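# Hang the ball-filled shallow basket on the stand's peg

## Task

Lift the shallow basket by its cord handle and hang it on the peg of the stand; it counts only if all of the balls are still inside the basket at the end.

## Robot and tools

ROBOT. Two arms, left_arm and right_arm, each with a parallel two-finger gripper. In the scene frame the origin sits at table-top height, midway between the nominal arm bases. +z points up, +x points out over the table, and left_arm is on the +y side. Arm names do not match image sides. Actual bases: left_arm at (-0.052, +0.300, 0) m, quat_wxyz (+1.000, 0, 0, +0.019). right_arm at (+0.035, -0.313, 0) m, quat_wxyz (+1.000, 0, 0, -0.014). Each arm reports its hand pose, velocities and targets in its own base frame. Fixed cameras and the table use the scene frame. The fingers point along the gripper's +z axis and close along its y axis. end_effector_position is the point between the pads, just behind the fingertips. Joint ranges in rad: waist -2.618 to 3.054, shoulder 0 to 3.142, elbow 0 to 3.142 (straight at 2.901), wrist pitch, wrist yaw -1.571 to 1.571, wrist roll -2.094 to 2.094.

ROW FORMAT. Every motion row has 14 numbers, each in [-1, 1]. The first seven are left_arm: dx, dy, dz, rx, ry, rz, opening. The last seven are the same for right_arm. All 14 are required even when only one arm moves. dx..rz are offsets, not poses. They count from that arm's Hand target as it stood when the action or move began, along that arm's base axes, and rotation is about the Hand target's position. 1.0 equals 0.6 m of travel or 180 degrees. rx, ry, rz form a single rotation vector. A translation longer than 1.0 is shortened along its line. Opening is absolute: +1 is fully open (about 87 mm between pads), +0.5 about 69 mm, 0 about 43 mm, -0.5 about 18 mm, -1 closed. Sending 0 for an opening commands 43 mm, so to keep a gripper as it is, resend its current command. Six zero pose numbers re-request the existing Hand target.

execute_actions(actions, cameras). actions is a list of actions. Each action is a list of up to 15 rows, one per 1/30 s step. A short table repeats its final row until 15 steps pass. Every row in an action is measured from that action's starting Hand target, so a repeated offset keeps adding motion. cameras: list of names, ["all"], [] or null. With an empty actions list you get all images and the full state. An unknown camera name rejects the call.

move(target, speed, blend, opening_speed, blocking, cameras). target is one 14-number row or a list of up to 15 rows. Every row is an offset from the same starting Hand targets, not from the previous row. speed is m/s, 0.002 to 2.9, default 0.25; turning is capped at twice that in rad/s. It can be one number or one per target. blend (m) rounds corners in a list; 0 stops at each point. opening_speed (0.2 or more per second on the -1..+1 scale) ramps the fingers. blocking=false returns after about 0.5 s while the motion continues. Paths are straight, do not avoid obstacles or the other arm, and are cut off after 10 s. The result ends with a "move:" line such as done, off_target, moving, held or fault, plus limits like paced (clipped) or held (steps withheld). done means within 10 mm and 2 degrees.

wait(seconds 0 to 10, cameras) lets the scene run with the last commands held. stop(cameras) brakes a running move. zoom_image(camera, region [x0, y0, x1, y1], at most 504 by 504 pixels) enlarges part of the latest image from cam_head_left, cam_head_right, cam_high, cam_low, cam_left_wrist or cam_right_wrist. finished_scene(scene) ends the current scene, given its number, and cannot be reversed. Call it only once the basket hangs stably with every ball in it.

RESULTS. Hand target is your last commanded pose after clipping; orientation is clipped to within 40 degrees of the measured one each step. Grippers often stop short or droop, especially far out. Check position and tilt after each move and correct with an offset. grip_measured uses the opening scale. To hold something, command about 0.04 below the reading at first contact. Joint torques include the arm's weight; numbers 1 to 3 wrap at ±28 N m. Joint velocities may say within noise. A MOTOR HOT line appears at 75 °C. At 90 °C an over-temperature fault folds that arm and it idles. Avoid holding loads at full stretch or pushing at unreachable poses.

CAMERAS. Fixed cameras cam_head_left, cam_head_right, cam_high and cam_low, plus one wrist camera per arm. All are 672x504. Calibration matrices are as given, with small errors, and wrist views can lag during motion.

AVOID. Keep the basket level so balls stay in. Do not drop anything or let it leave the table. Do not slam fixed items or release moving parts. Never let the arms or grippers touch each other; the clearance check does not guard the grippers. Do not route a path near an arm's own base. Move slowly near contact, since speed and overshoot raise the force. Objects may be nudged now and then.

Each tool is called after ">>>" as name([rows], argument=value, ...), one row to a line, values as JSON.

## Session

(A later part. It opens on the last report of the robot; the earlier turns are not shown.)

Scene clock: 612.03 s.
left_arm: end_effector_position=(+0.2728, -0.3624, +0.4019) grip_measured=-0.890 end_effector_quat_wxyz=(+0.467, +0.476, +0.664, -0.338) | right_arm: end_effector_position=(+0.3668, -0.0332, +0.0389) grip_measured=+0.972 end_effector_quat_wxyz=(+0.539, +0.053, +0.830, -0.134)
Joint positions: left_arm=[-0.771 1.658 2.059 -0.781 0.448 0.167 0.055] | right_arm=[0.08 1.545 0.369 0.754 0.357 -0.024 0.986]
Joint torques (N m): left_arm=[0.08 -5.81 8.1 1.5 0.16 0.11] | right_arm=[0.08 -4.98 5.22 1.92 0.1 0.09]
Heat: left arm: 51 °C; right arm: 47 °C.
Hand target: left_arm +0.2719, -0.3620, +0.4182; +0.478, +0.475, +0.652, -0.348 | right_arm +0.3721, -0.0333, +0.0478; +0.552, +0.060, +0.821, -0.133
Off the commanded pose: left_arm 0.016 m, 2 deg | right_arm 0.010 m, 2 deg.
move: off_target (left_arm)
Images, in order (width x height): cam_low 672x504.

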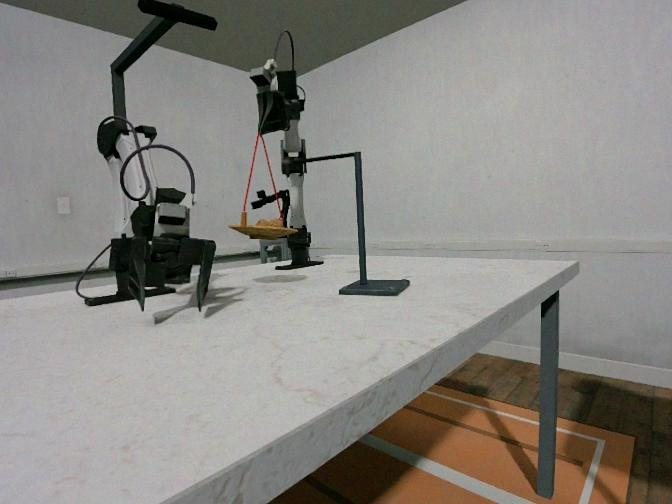

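>>> move([
  [0.1,0.035,-0.0125,0,0,0,-1,0,0,0,0,0,0,1.0],
], cameras=["cam_left_wrist","cam_low","cam_high"], speed=0.06)

>>> zoom_image(camera="cam_high", region=[250, 60, 490, 250])

>>> zoom_image(camera="cam_low", region=[200, 100, 390, 310])

Scene clock: 623.13 s.
left_arm: end_effector_position=(+0.3328, -0.3408, +0.3968) grip_measured=-0.890 end_effector_quat_wxyz=(+0.465, +0.463, +0.671, -0.344) | right_arm: end_effector_position=(+0.3668, -0.0332, +0.0389) grip_measured=+0.972 end_effector_quat_wxyz=(+0.539, +0.053, +0.830, -0.134)
Joint positions: left_arm=[-0.604 1.789 2.197 -0.818 0.597 0.207 0.055] | right_arm=[0.08 1.545 0.369 0.754 0.357 -0.024 0.986]
Joint torques (N m): left_arm=[-0.23 -6.56 7.84 1.43 0.24 0.36] | right_arm=[0.09 -5 5.23 1.92 0.1 0.09]
Heat: left arm: 49 °C; right arm: 47 °C.
Hand target: left_arm +0.3318, -0.3410, +0.4107; +0.478, +0.475, +0.652, -0.348 | right_arm +0.3721, -0.0333, +0.0478; +0.552, +0.060, +0.821, -0.133
Off the commanded pose: left_arm 0.014 m, 3 deg | right_arm 0.010 m, 2 deg.
move: off_target (left_arm)
camera_calibration:
cam_left_wrist: T_world_to_cam=[[-0.944278, -0.326776, 0.0394531, 0.183454], [-0.319094, 0.879433, -0.353238, 0.56951], [0.0807333, -0.346144, -0.934701, 0.367604], [0, 0, 0, 1]] pos_world=[0.325281, -0.313654, 0.537534]
Images, in order (width x height): cam_high 672x504, cam_low 672x504, cam_left_wrist 672x504.

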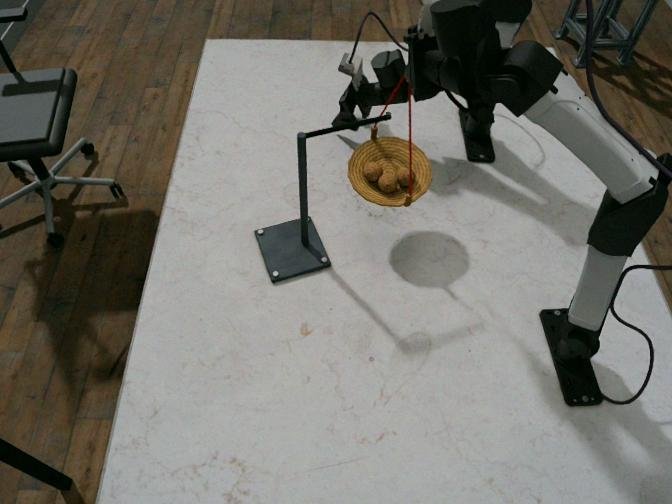

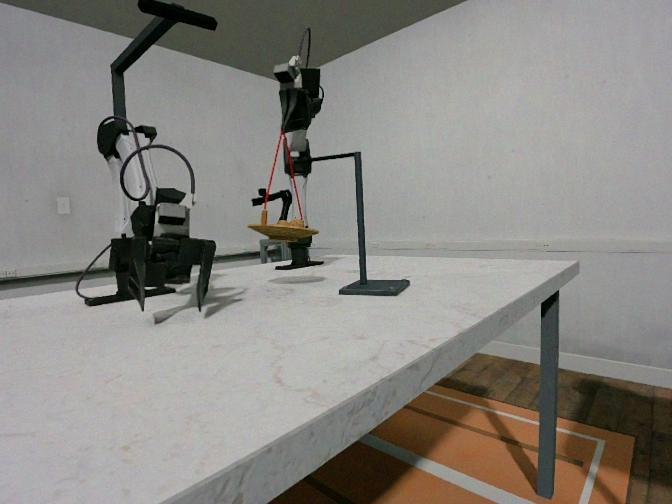

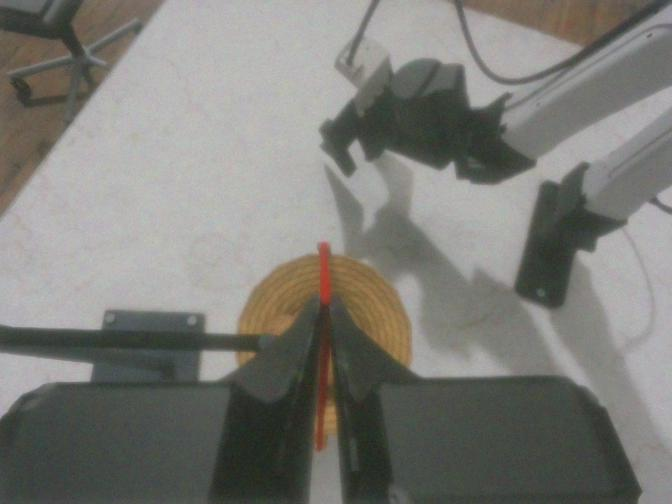

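Scaled by 2.100 from the camera's 672x504 image, which has a finer 960x720 frame.

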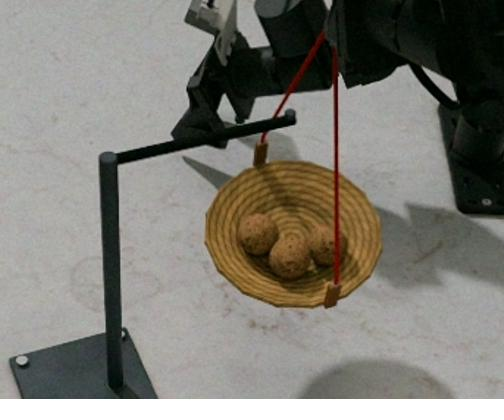

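Scaled by 2.400 from the camera's 672x504 image, which has a finer 960x720 frame.

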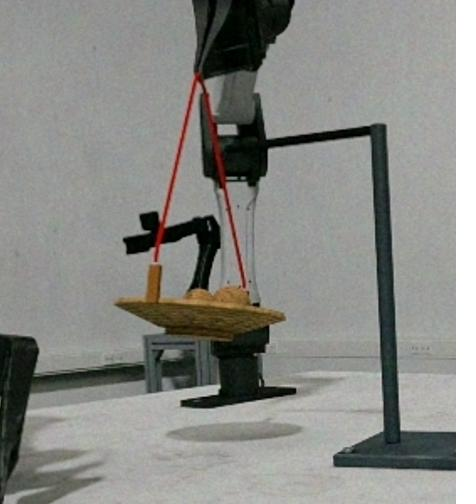

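>>> move([
  [0.103,0.0337,-0.015,0,0,0,-1,0,0,0,0,0,0,1.0],
], cameras=["cam_left_wrist","cam_low","cam_high"], speed=0.05)

>>> zoom_image(camera="cam_high", region=[250, 60, 490, 250])

>>> zoom_image(camera="cam_low", region=[200, 100, 390, 310])

Scene clock: 642.77 s.
left_arm: end_effector_position=(+0.3949, -0.3213, +0.3903) grip_measured=-0.890 end_effector_quat_wxyz=(+0.468, +0.463, +0.669, -0.345) | right_arm: end_effector_position=(+0.3668, -0.0332, +0.0389) grip_measured=+0.972 end_effector_quat_wxyz=(+0.539, +0.053, +0.830, -0.134)
Joint positions: left_arm=[-0.471 2.01 2.488 -0.923 0.718 0.273 0.055] | right_arm=[0.08 1.545 0.369 0.754 0.357 -0.024 0.986]
Joint torques (N m): left_arm=[-0.08 -7.83 7.38 1.37 0.29 0.36] | right_arm=[0.08 -5 5.23 1.92 0.09 0.09]
Heat: left arm: 47 °C; right arm: 47 °C.
Hand target: left_arm +0.3935, -0.3209, +0.4018; +0.478, +0.475, +0.652, -0.348 | right_arm +0.3721, -0.0333, +0.0478; +0.552, +0.060, +0.821, -0.133
Off the commanded pose: left_arm 0.011 m, 3 deg | right_arm 0.010 m, 2 deg.
move: off_target (left_arm)
camera_calibration:
cam_left_wrist: T_world_to_cam=[[-0.944129, -0.327417, 0.0376661, 0.249224], [-0.318552, 0.877258, -0.359087, 0.571211], [0.0845283, -0.351023, -0.932544, 0.359353], [0, 0, 0, 1]] pos_world=[0.386885, -0.293358, 0.53084]
Images, in order (width x height): cam_high 672x504, cam_low 672x504, cam_left_wrist 672x504.

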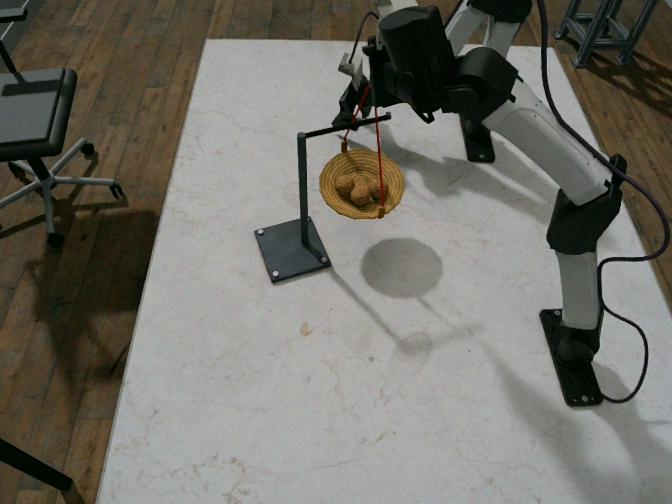

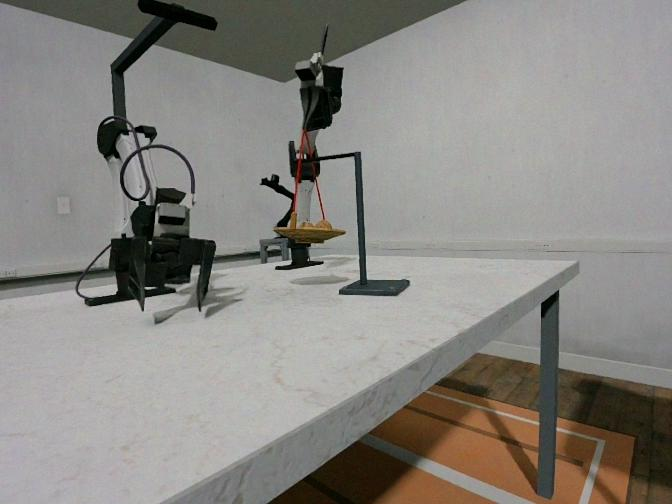

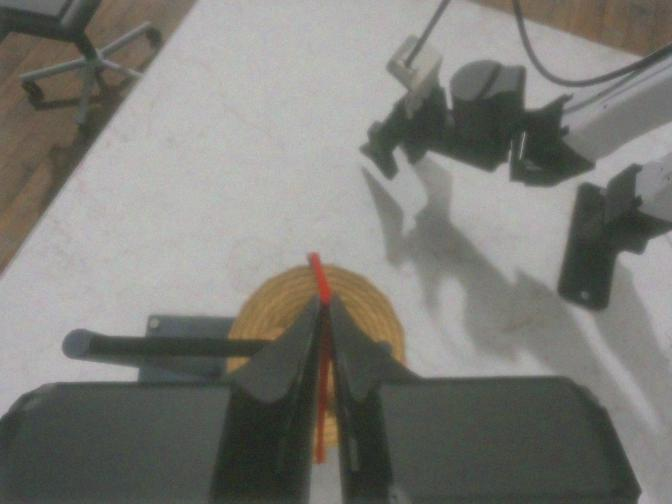

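Scaled by 2.100 from the camera's 672x504 image, which has a finer 960x720 frame.

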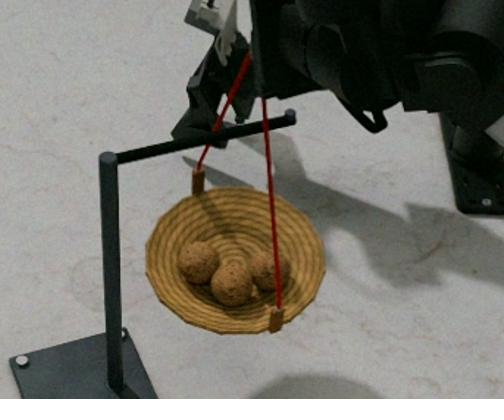

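Scaled by 2.400 from the camera's 672x504 image, which has a finer 960x720 frame.

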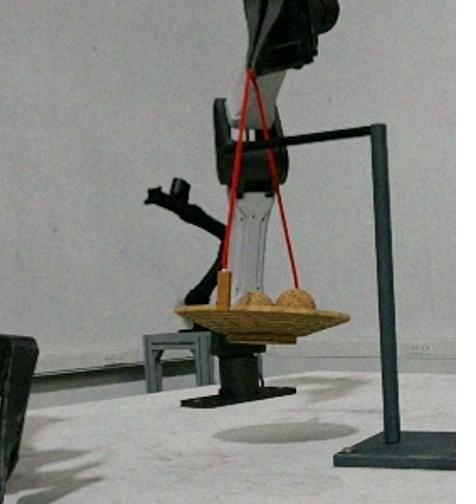

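>>> move([
  [0,0,-0.067,0,0,0,-1,0,0,0,0,0,0,1.0],
], cameras=["cam_left_wrist","cam_low","cam_high","cam_head_right"], speed=0.05)

>>> zoom_image(camera="cam_high", region=[250, 60, 490, 250])

>>> zoom_image(camera="cam_low", region=[270, 110, 390, 230])

Scene clock: 654.47 s.
left_arm: end_effector_position=(+0.3910, -0.3203, +0.3319) grip_measured=-0.905 end_effector_quat_wxyz=(+0.429, +0.464, +0.690, -0.352) | right_arm: end_effector_position=(+0.3668, -0.0332, +0.0389) grip_measured=+0.972 end_effector_quat_wxyz=(+0.539, +0.053, +0.830, -0.134)
Joint positions: left_arm=[-0.47 1.905 2.127 -0.765 0.732 0.288 0.047] | right_arm=[0.08 1.545 0.369 0.754 0.357 -0.024 0.986]
Joint torques (N m): left_arm=[-0.16 -11.84 4.1 2.17 0.2 0.3] | right_arm=[0.12 -4.98 5.24 1.92 0.1 0.09]
Heat: left arm: 49 °C; right arm: 47 °C.
Hand target: left_arm +0.3935, -0.3208, +0.3615; +0.478, +0.475, +0.652, -0.348 | right_arm +0.3721, -0.0333, +0.0478; +0.552, +0.060, +0.821, -0.133
Off the commanded pose: left_arm 0.030 m, 7 deg | right_arm 0.010 m, 2 deg.
move: off_target (left_arm)
camera_calibration:
cam_left_wrist: T_world_to_cam=[[-0.944371, -0.314705, 0.0955219, 0.232953], [-0.32879, 0.896522, -0.296893, 0.537632], [0.00779625, -0.311784, -0.950121, 0.353978], [0, 0, 0, 1]] pos_world=[0.394003, -0.298323, 0.473689]
Images, in order (width x height): cam_head_right 672x504, cam_high 672x504, cam_low 672x504, cam_left_wrist 672x504.

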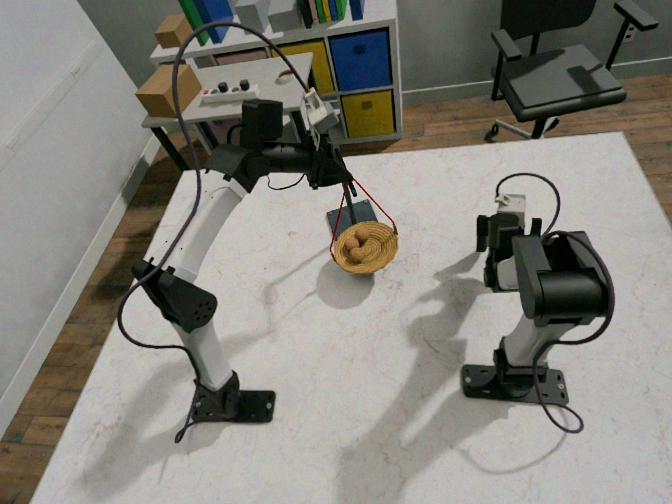

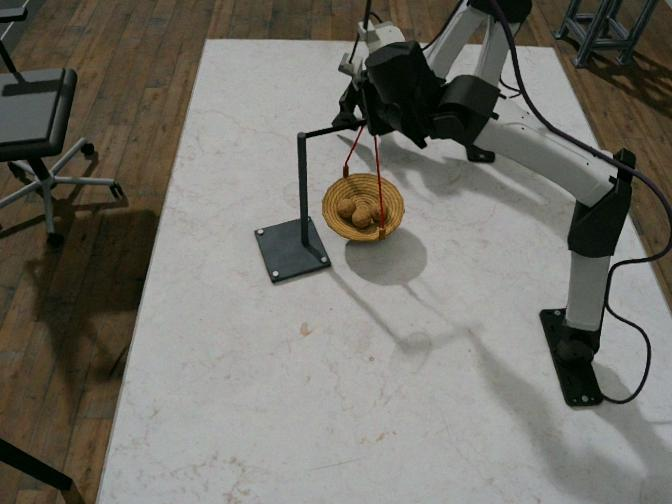

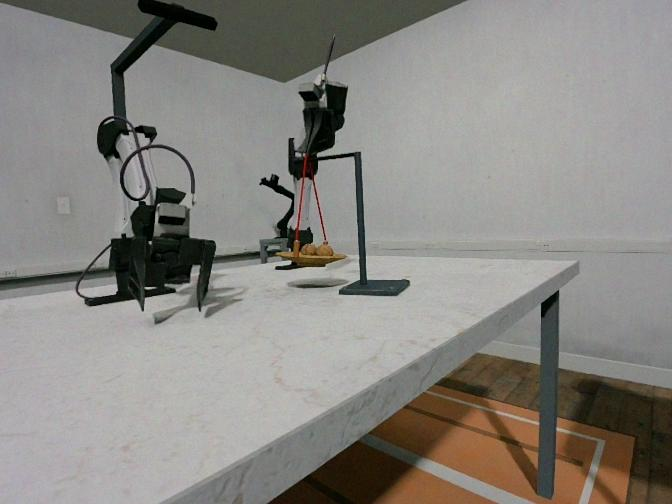

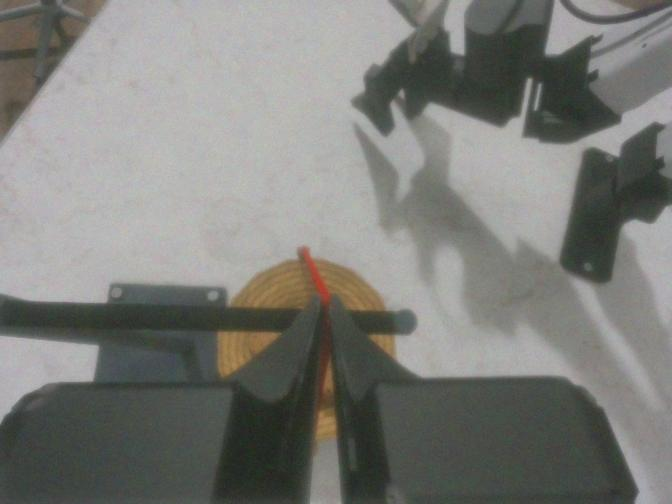

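Scaled by 2.100 from the camera's 672x504 image, which has a finer 960x720 frame.

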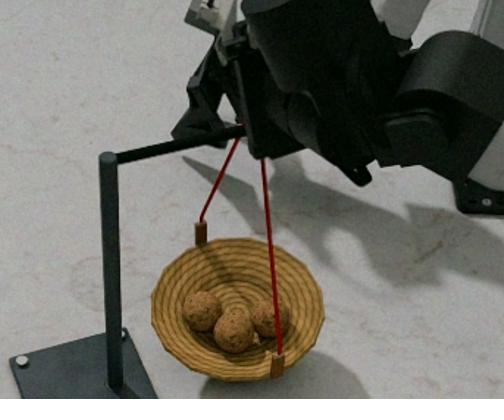

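Scaled by 4.200 from the camera's 672x504 image, which has a finer 960x720 frame.

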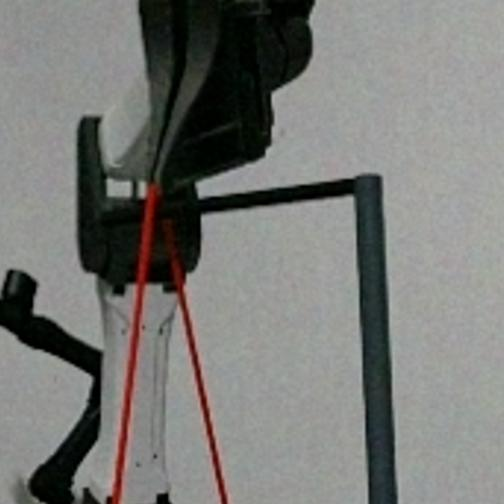

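>>> move([
  [0,0,-0.03,0,0,0,-1,0,0,0,0,0,0,1.0],
], cameras=["cam_left_wrist","cam_low","cam_head_right"], speed=0.03)

>>> zoom_image(camera="cam_low", region=[270, 110, 390, 230])

>>> zoom_image(camera="cam_head_right", region=[290, 150, 420, 290])

Scene clock: 673.43 s.
left_arm: end_effector_position=(+0.3905, -0.3200, +0.3310) grip_measured=-0.905 end_effector_quat_wxyz=(+0.451, +0.468, +0.673, -0.353) | right_arm: end_effector_position=(+0.3668, -0.0332, +0.0389) grip_measured=+0.972 end_effector_quat_wxyz=(+0.539, +0.053, +0.830, -0.134)
Joint positions: left_arm=[-0.467 1.849 2.007 -0.646 0.743 0.288 0.047] | right_arm=[0.08 1.545 0.369 0.754 0.357 -0.024 0.986]
Joint torques (N m): left_arm=[-0.44 -9.84 3.64 1.97 0.08 0.27] | right_arm=[0.09 -4.98 5.23 1.92 0.09 0.09]
Motor temperatures (°C): left_arm=[30 55 43 42 29 28 34] | right_arm=[27 38 35 47 26 31 28]
Heat: left arm: 55 °C; right arm: 47 °C.
Hand target: left_arm +0.3936, -0.3207, +0.3434; +0.478, +0.475, +0.652, -0.348 | right_arm +0.3721, -0.0333, +0.0478; +0.552, +0.060, +0.821, -0.133
Off the commanded pose: left_arm 0.013 m, 4 deg | right_arm 0.010 m, 2 deg.
move: off_target (left_arm)
camera_calibration:
cam_left_wrist: T_world_to_cam=[[-0.949899, -0.306468, 0.0613915, 0.248772], [-0.308728, 0.889338, -0.33729, 0.54018], [0.0487708, -0.339344, -0.939397, 0.32478], [0, 0, 0, 1]] pos_world=[0.387237, -0.293949, 0.472022]
Images, in order (width x height): cam_head_right 672x504, cam_low 672x504, cam_left_wrist 672x504.

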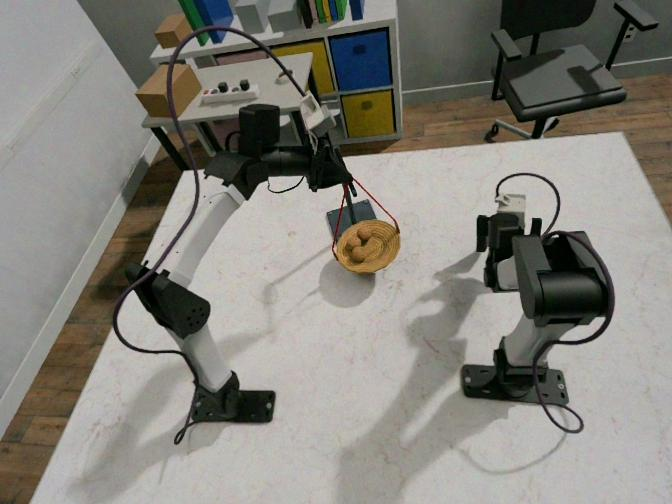

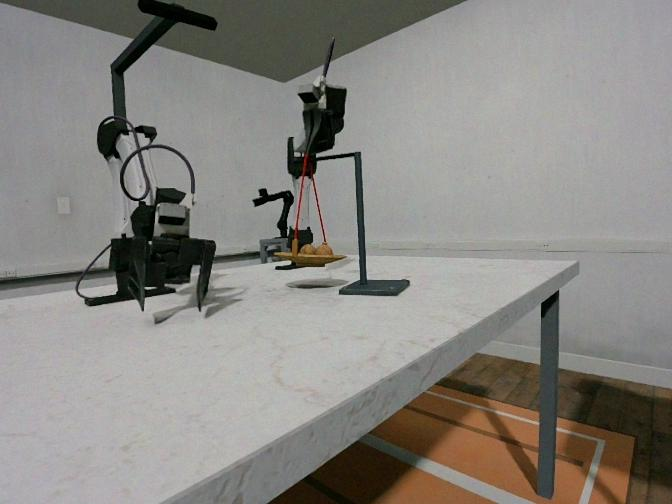

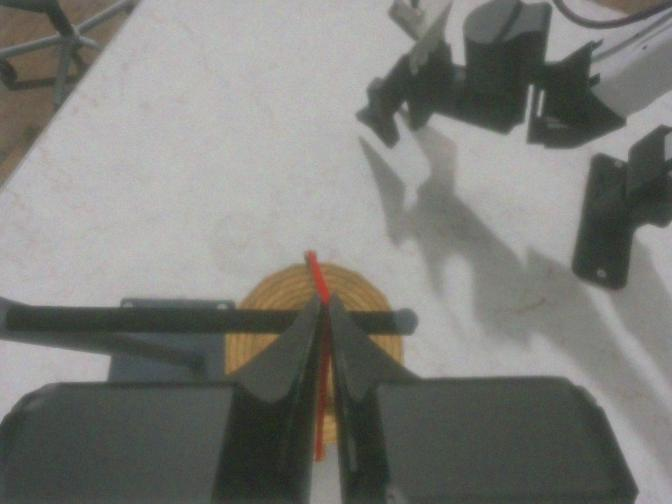

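Scaled by 4.200 from the camera's 672x504 image, which has a finer 960x720 frame.

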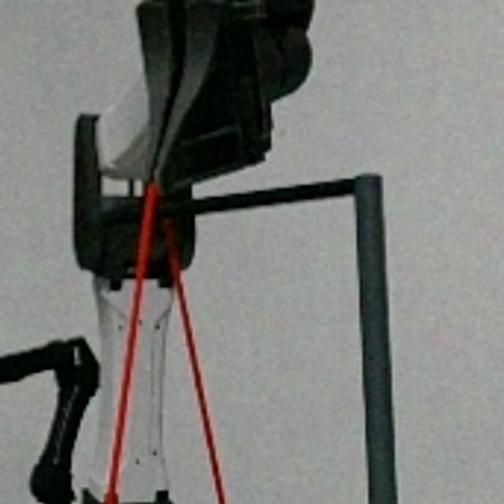

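Scaled by 3.600 from the camera's 672x504 image, which has a finer 960x720 frame.

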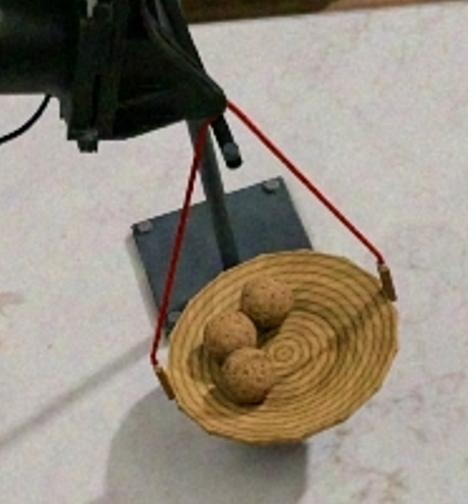

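>>> move([
  [0,0,-0.02,0,0,0,-1,0,0,0,0,0,0,1.0],
], cameras=["cam_left_wrist","cam_low","cam_head_right"], speed=0.03)

>>> zoom_image(camera="cam_low", region=[270, 110, 390, 230])

>>> zoom_image(camera="cam_head_right", region=[290, 150, 420, 290])

Scene clock: 688.57 s.
left_arm: end_effector_position=(+0.3900, -0.3199, +0.3301) grip_measured=-0.905 end_effector_quat_wxyz=(+0.464, +0.471, +0.662, -0.353) | right_arm: end_effector_position=(+0.3668, -0.0332, +0.0389) grip_measured=+0.972 end_effector_quat_wxyz=(+0.539, +0.053, +0.830, -0.134)
Joint positions: left_arm=[-0.465 1.816 1.934 -0.571 0.751 0.288 0.047] | right_arm=[0.08 1.545 0.369 0.754 0.357 -0.024 0.986]
Joint torques (N m): left_arm=[-0.68 -8.59 3.33 1.82 -0.02 0.27] | right_arm=[0.12 -5 5.23 1.92 0.1 0.09]
Motor temperatures (°C): left_arm=[30 55 42 41 29 28 34] | right_arm=[27 38 35 47 26 31 28]
Heat: left arm: 55 °C; right arm: 47 °C.
Hand target: left_arm +0.3936, -0.3209, +0.3314; +0.478, +0.475, +0.652, -0.348 | right_arm +0.3721, -0.0333, +0.0478; +0.552, +0.060, +0.821, -0.133
Off the commanded pose: left_arm 0.004 m, 2 deg | right_arm 0.010 m, 2 deg.
move: done
camera_calibration:
cam_left_wrist: T_world_to_cam=[[-0.952903, -0.300783, 0.0388085, 0.258892], [-0.293888, 0.884219, -0.363025, 0.540762], [0.0748766, -0.357333, -0.930971, 0.30536], [0, 0, 0, 1]] pos_world=[0.382758, -0.291166, 0.470544]
Images, in order (width x height): cam_head_right 672x504, cam_low 672x504, cam_left_wrist 672x504.

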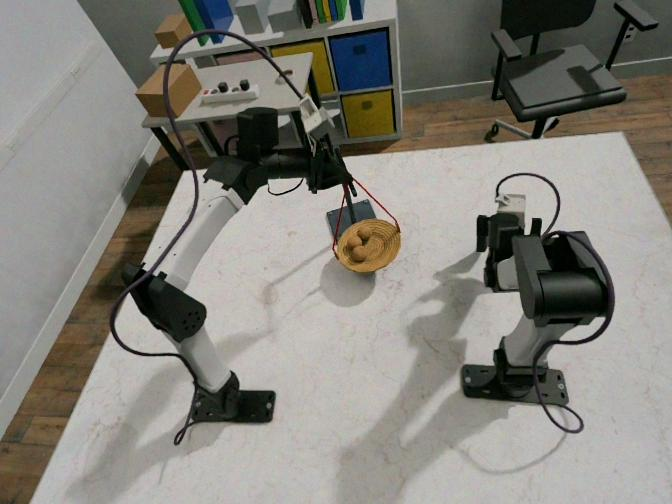

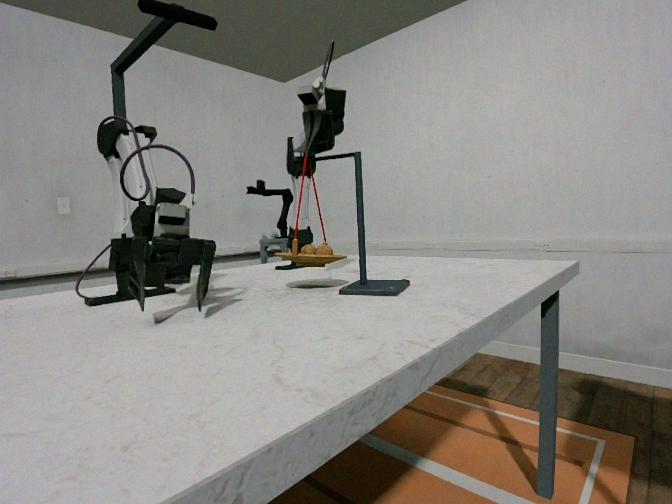

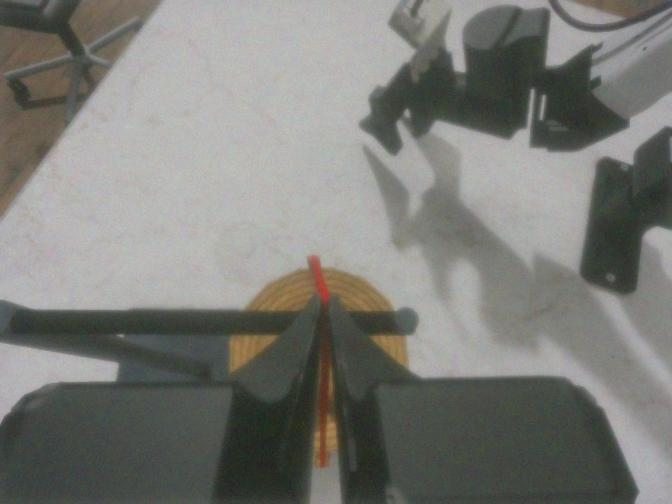

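Scaled by 4.200 from the camera's 672x504 image, which has a finer 960x720 frame.

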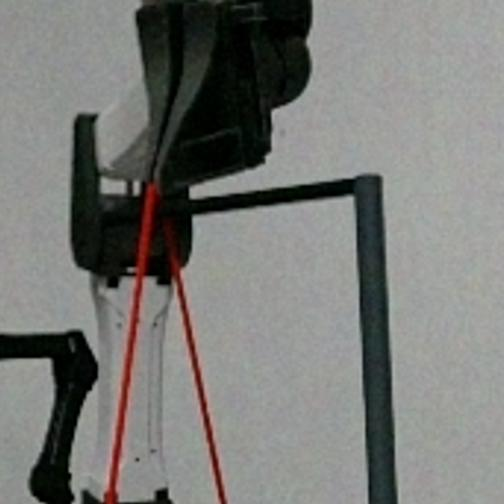

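Scaled by 3.600 from the camera's 672x504 image, which has a finer 960x720 frame.

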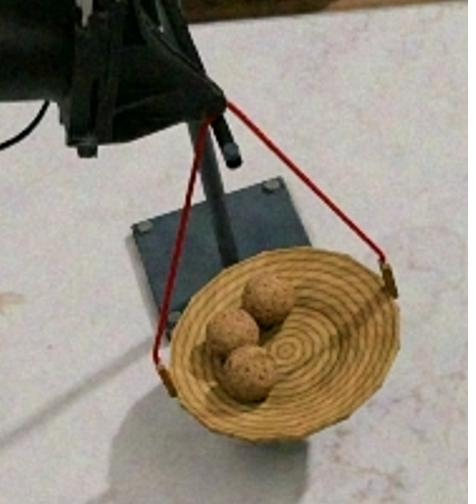

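>>> move([
  [0,0,0,0,0,0,-0.6,0,0,0,0,0,0,1.0],
], cameras=["cam_left_wrist","cam_low","cam_head_right"], opening_speed=0.2)

>>> zoom_image(camera="cam_low", region=[270, 110, 390, 280])

>>> zoom_image(camera="cam_left_wrist", region=[210, 220, 450, 480])

>>> zoom_image(camera="cam_head_right", region=[290, 150, 420, 290])

Scene clock: 704.63 s.
left_arm: end_effector_position=(+0.3913, -0.3205, +0.3273) grip_measured=-0.600 end_effector_quat_wxyz=(+0.465, +0.471, +0.661, -0.353) | right_arm: end_effector_position=(+0.3668, -0.0332, +0.0389) grip_measured=+0.972 end_effector_quat_wxyz=(+0.539, +0.053, +0.830, -0.134)
Joint positions: left_arm=[-0.465 1.816 1.921 -0.556 0.751 0.288 0.2] | right_arm=[0.08 1.545 0.369 0.754 0.357 -0.024 0.986]
Joint torques (N m): left_arm=[-0.66 -8.69 4.27 1.69 -0.02 0.26] | right_arm=[0.13 -4.98 5.23 1.92 0.1 0.09]
Heat: left arm: 53 °C; right arm: 47 °C.
Hand target: left_arm +0.3936, -0.3209, +0.3315; +0.478, +0.475, +0.652, -0.348 | right_arm +0.3721, -0.0333, +0.0478; +0.552, +0.060, +0.821, -0.133
Off the commanded pose: left_arm 0.005 m, 2 deg | right_arm 0.010 m, 2 deg.
move: done
camera_calibration:
cam_left_wrist: T_world_to_cam=[[-0.952958, -0.300792, 0.0373457, 0.260508], [-0.29327, 0.883897, -0.364305, 0.540751], [0.0765704, -0.35812, -0.93053, 0.301415], [0, 0, 0, 1]] pos_world=[0.38376, -0.291667, 0.467746]
Images, in order (width x height): cam_head_right 672x504, cam_low 672x504, cam_left_wrist 672x504.

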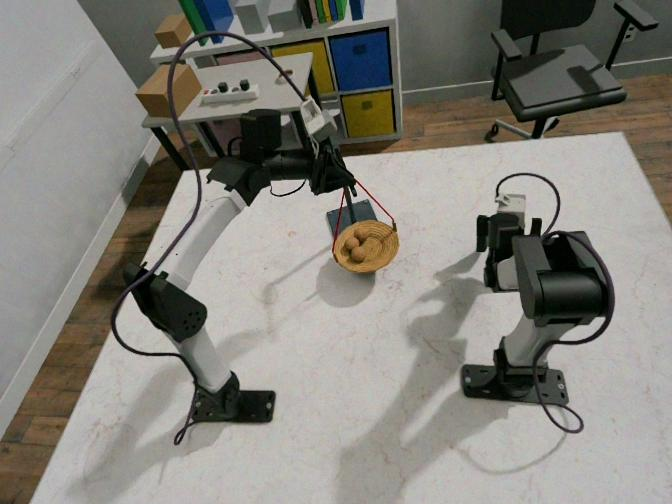

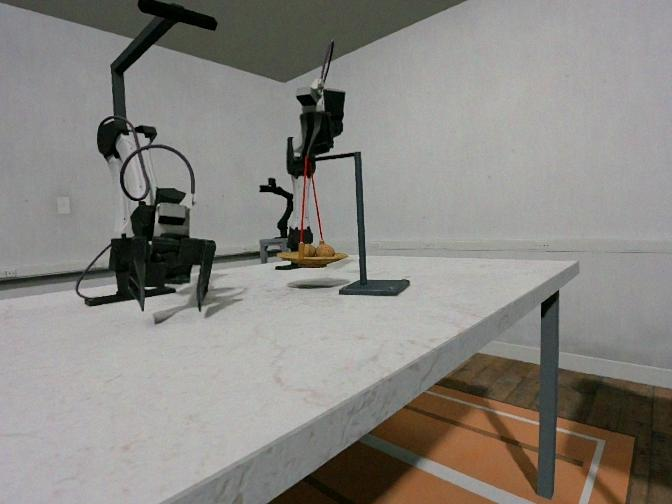

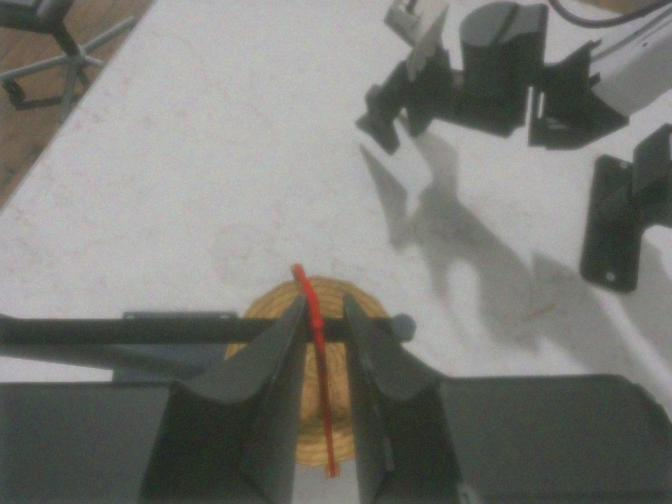

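Scaled by 2.965 from the camera's 672x504 image, which has a finer 960x720 frame.

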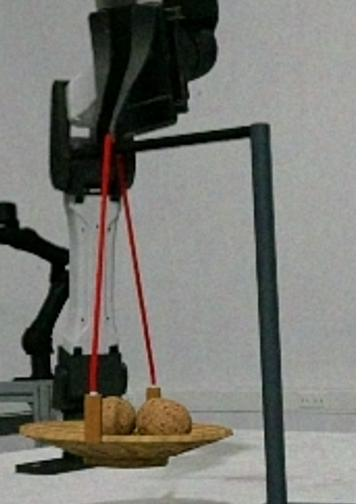

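Scaled by 1.938 from the camera's 672x504 image, which has a finer 960x720 frame.

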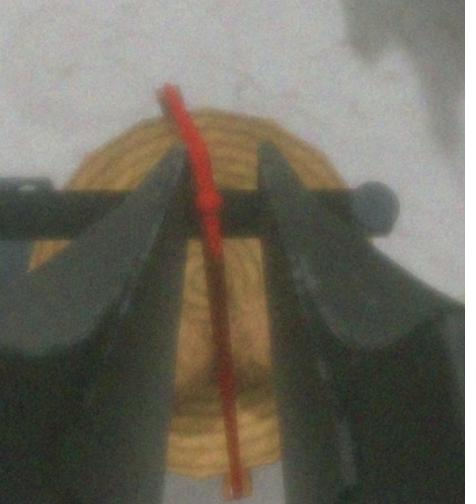

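Scaled by 3.600 from the camera's 672x504 image, which has a finer 960x720 frame.

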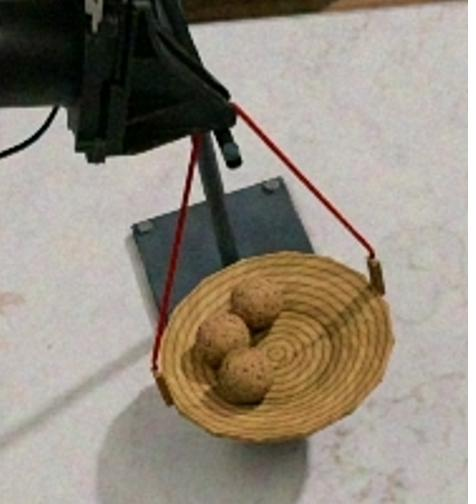

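>>> move([
  [-0.004,-0.001,0,0,0,0,-0.35,0,0,0,0,0,0,1.0],
  [-0.004,-0.001,0.13,0,0,0,-0.35,0,0,0,0,0,0,1.0],
], cameras=["cam_left_wrist","cam_low","cam_head_right"], speed=0.06, opening_speed=0.2)

>>> zoom_image(camera="cam_low", region=[270, 110, 390, 280])

>>> zoom_image(camera="cam_head_right", region=[290, 150, 420, 290])

Scene clock: 715.40 s.
left_arm: end_effector_position=(+0.3914, -0.3208, +0.4101) grip_measured=-0.350 end_effector_quat_wxyz=(+0.482, +0.473, +0.649, -0.351) | right_arm: end_effector_position=(+0.3668, -0.0332, +0.0389) grip_measured=+0.972 end_effector_quat_wxyz=(+0.539, +0.053, +0.830, -0.134)
Joint positions: left_arm=[-0.465 2.056 2.629 -0.981 0.752 0.288 0.325] | right_arm=[0.08 1.545 0.369 0.754 0.357 -0.024 0.986]
Joint torques (N m): left_arm=[-1.09 -7.24 6.31 1.19 -0.08 0.19] | right_arm=[0.1 -4.97 5.23 1.92 0.1 0.09]
Heat: left arm: 52 °C; right arm: 47 °C.
Hand target: left_arm +0.3911, -0.3215, +0.4095; +0.478, +0.475, +0.652, -0.348 | right_arm +0.3721, -0.0333, +0.0478; +0.552, +0.060, +0.821, -0.133
Off the commanded pose: left_arm 0.001 m, 1 deg | right_arm 0.010 m, 2 deg.
move: done
camera_calibration:
cam_left_wrist: T_world_to_cam=[[-0.954236, -0.298973, 0.00704645, 0.270934], [-0.277624, 0.876846, -0.392513, 0.57439], [0.111172, -0.376506, -0.919719, 0.354483], [0, 0, 0, 1]] pos_world=[0.378591, -0.289184, 0.549571]
Images, in order (width x height): cam_head_right 672x504, cam_low 672x504, cam_left_wrist 672x504.

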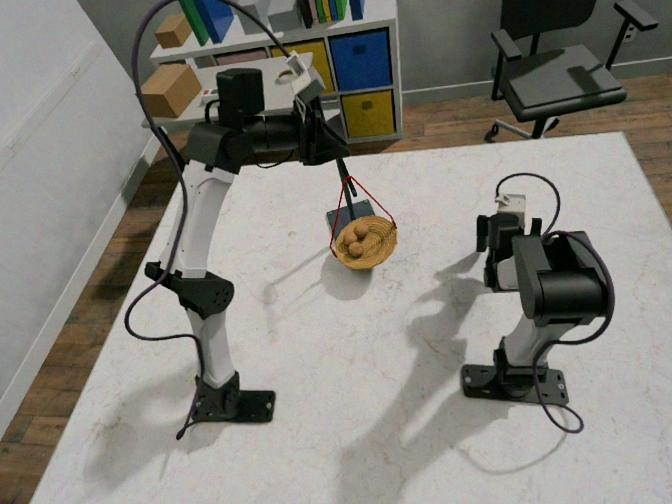

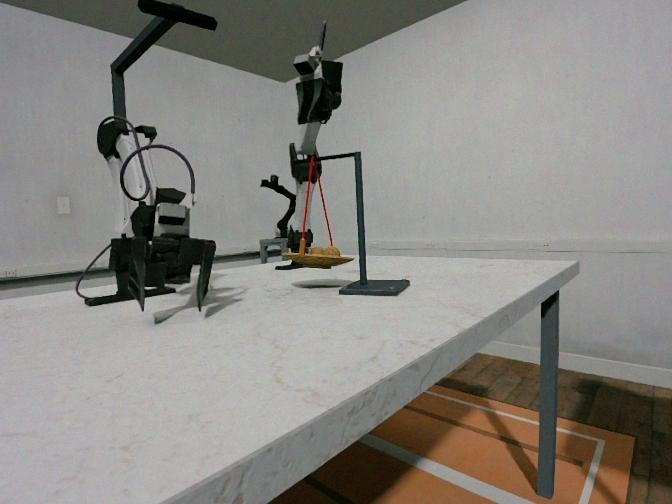

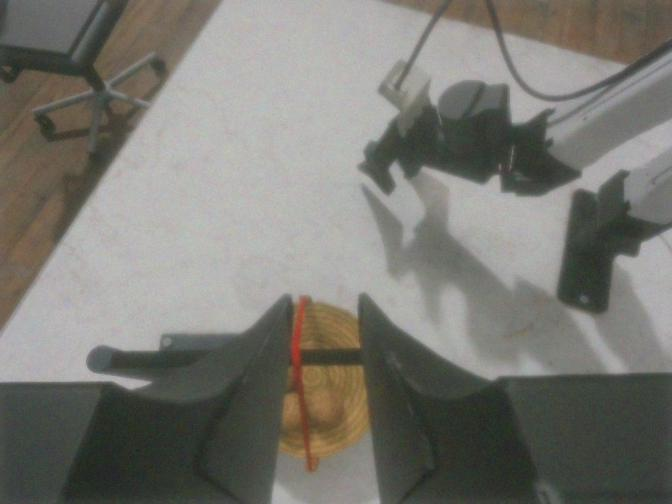

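Scaled by 2.965 from the camera's 672x504 image, which has a finer 960x720 frame.

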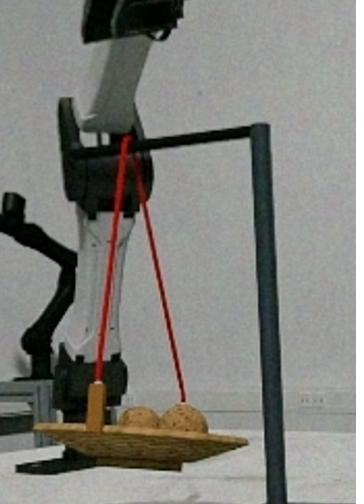

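Scaled by 3.600 from the camera's 672x504 image, which has a finer 960x720 frame.

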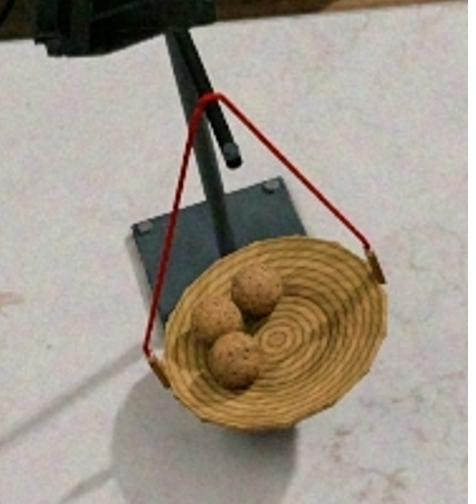

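>>> wait(seconds=1, cameras=["cam_high","cam_head_right"])

>>> finished_scene(scene=1)

Scene clock: 723.30 s.
left_arm: end_effector_position=(+0.3914, -0.3208, +0.4101) grip_measured=-0.350 end_effector_quat_wxyz=(+0.482, +0.473, +0.649, -0.351) | right_arm: end_effector_position=(+0.3668, -0.0332, +0.0389) grip_measured=+0.972 end_effector_quat_wxyz=(+0.539, +0.053, +0.830, -0.134)
Joint positions: left_arm=[-0.465 2.056 2.629 -0.981 0.752 0.288 0.325] | right_arm=[0.08 1.545 0.369 0.754 0.357 -0.024 0.986]
Joint torques (N m): left_arm=[-1.07 -7.24 6.3 1.18 -0.09 0.2] | right_arm=[0.1 -4.97 5.23 1.93 0.09 0.09]
Heat: left arm: 52 °C; right arm: 47 °C.
Hand target: left_arm +0.3911, -0.3215, +0.4095; +0.478, +0.475, +0.652, -0.348 | right_arm +0.3721, -0.0333, +0.0478; +0.552, +0.060, +0.821, -0.133
Tool commands: left_gripper/opening=-0.35 right_gripper/opening=+1.0
Off the commanded pose: left_arm 0.001 m, 1 deg | right_arm 0.010 m, 2 deg.
wait: 1.00 s; at rest from the start
Images, in order (width x height): cam_head_right 672x504, cam_high 672x504.

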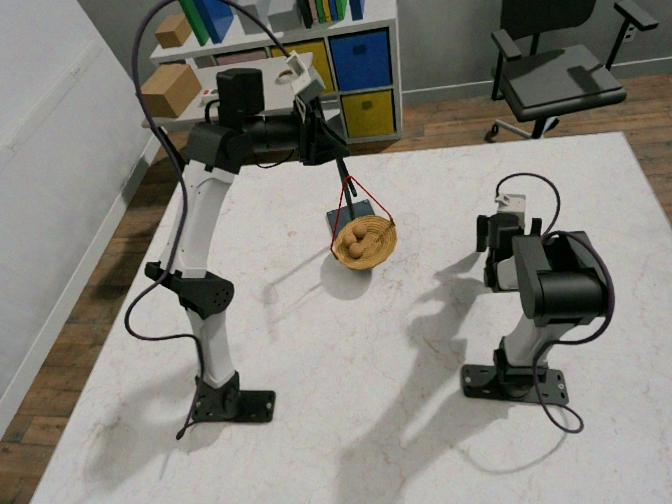

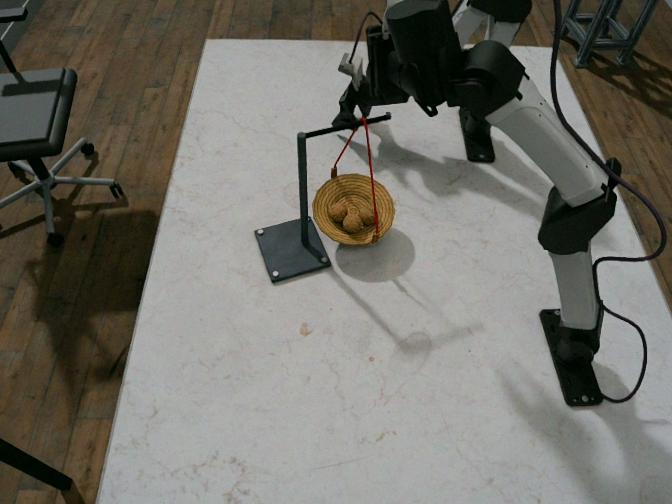

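The scene is finished: the task was done.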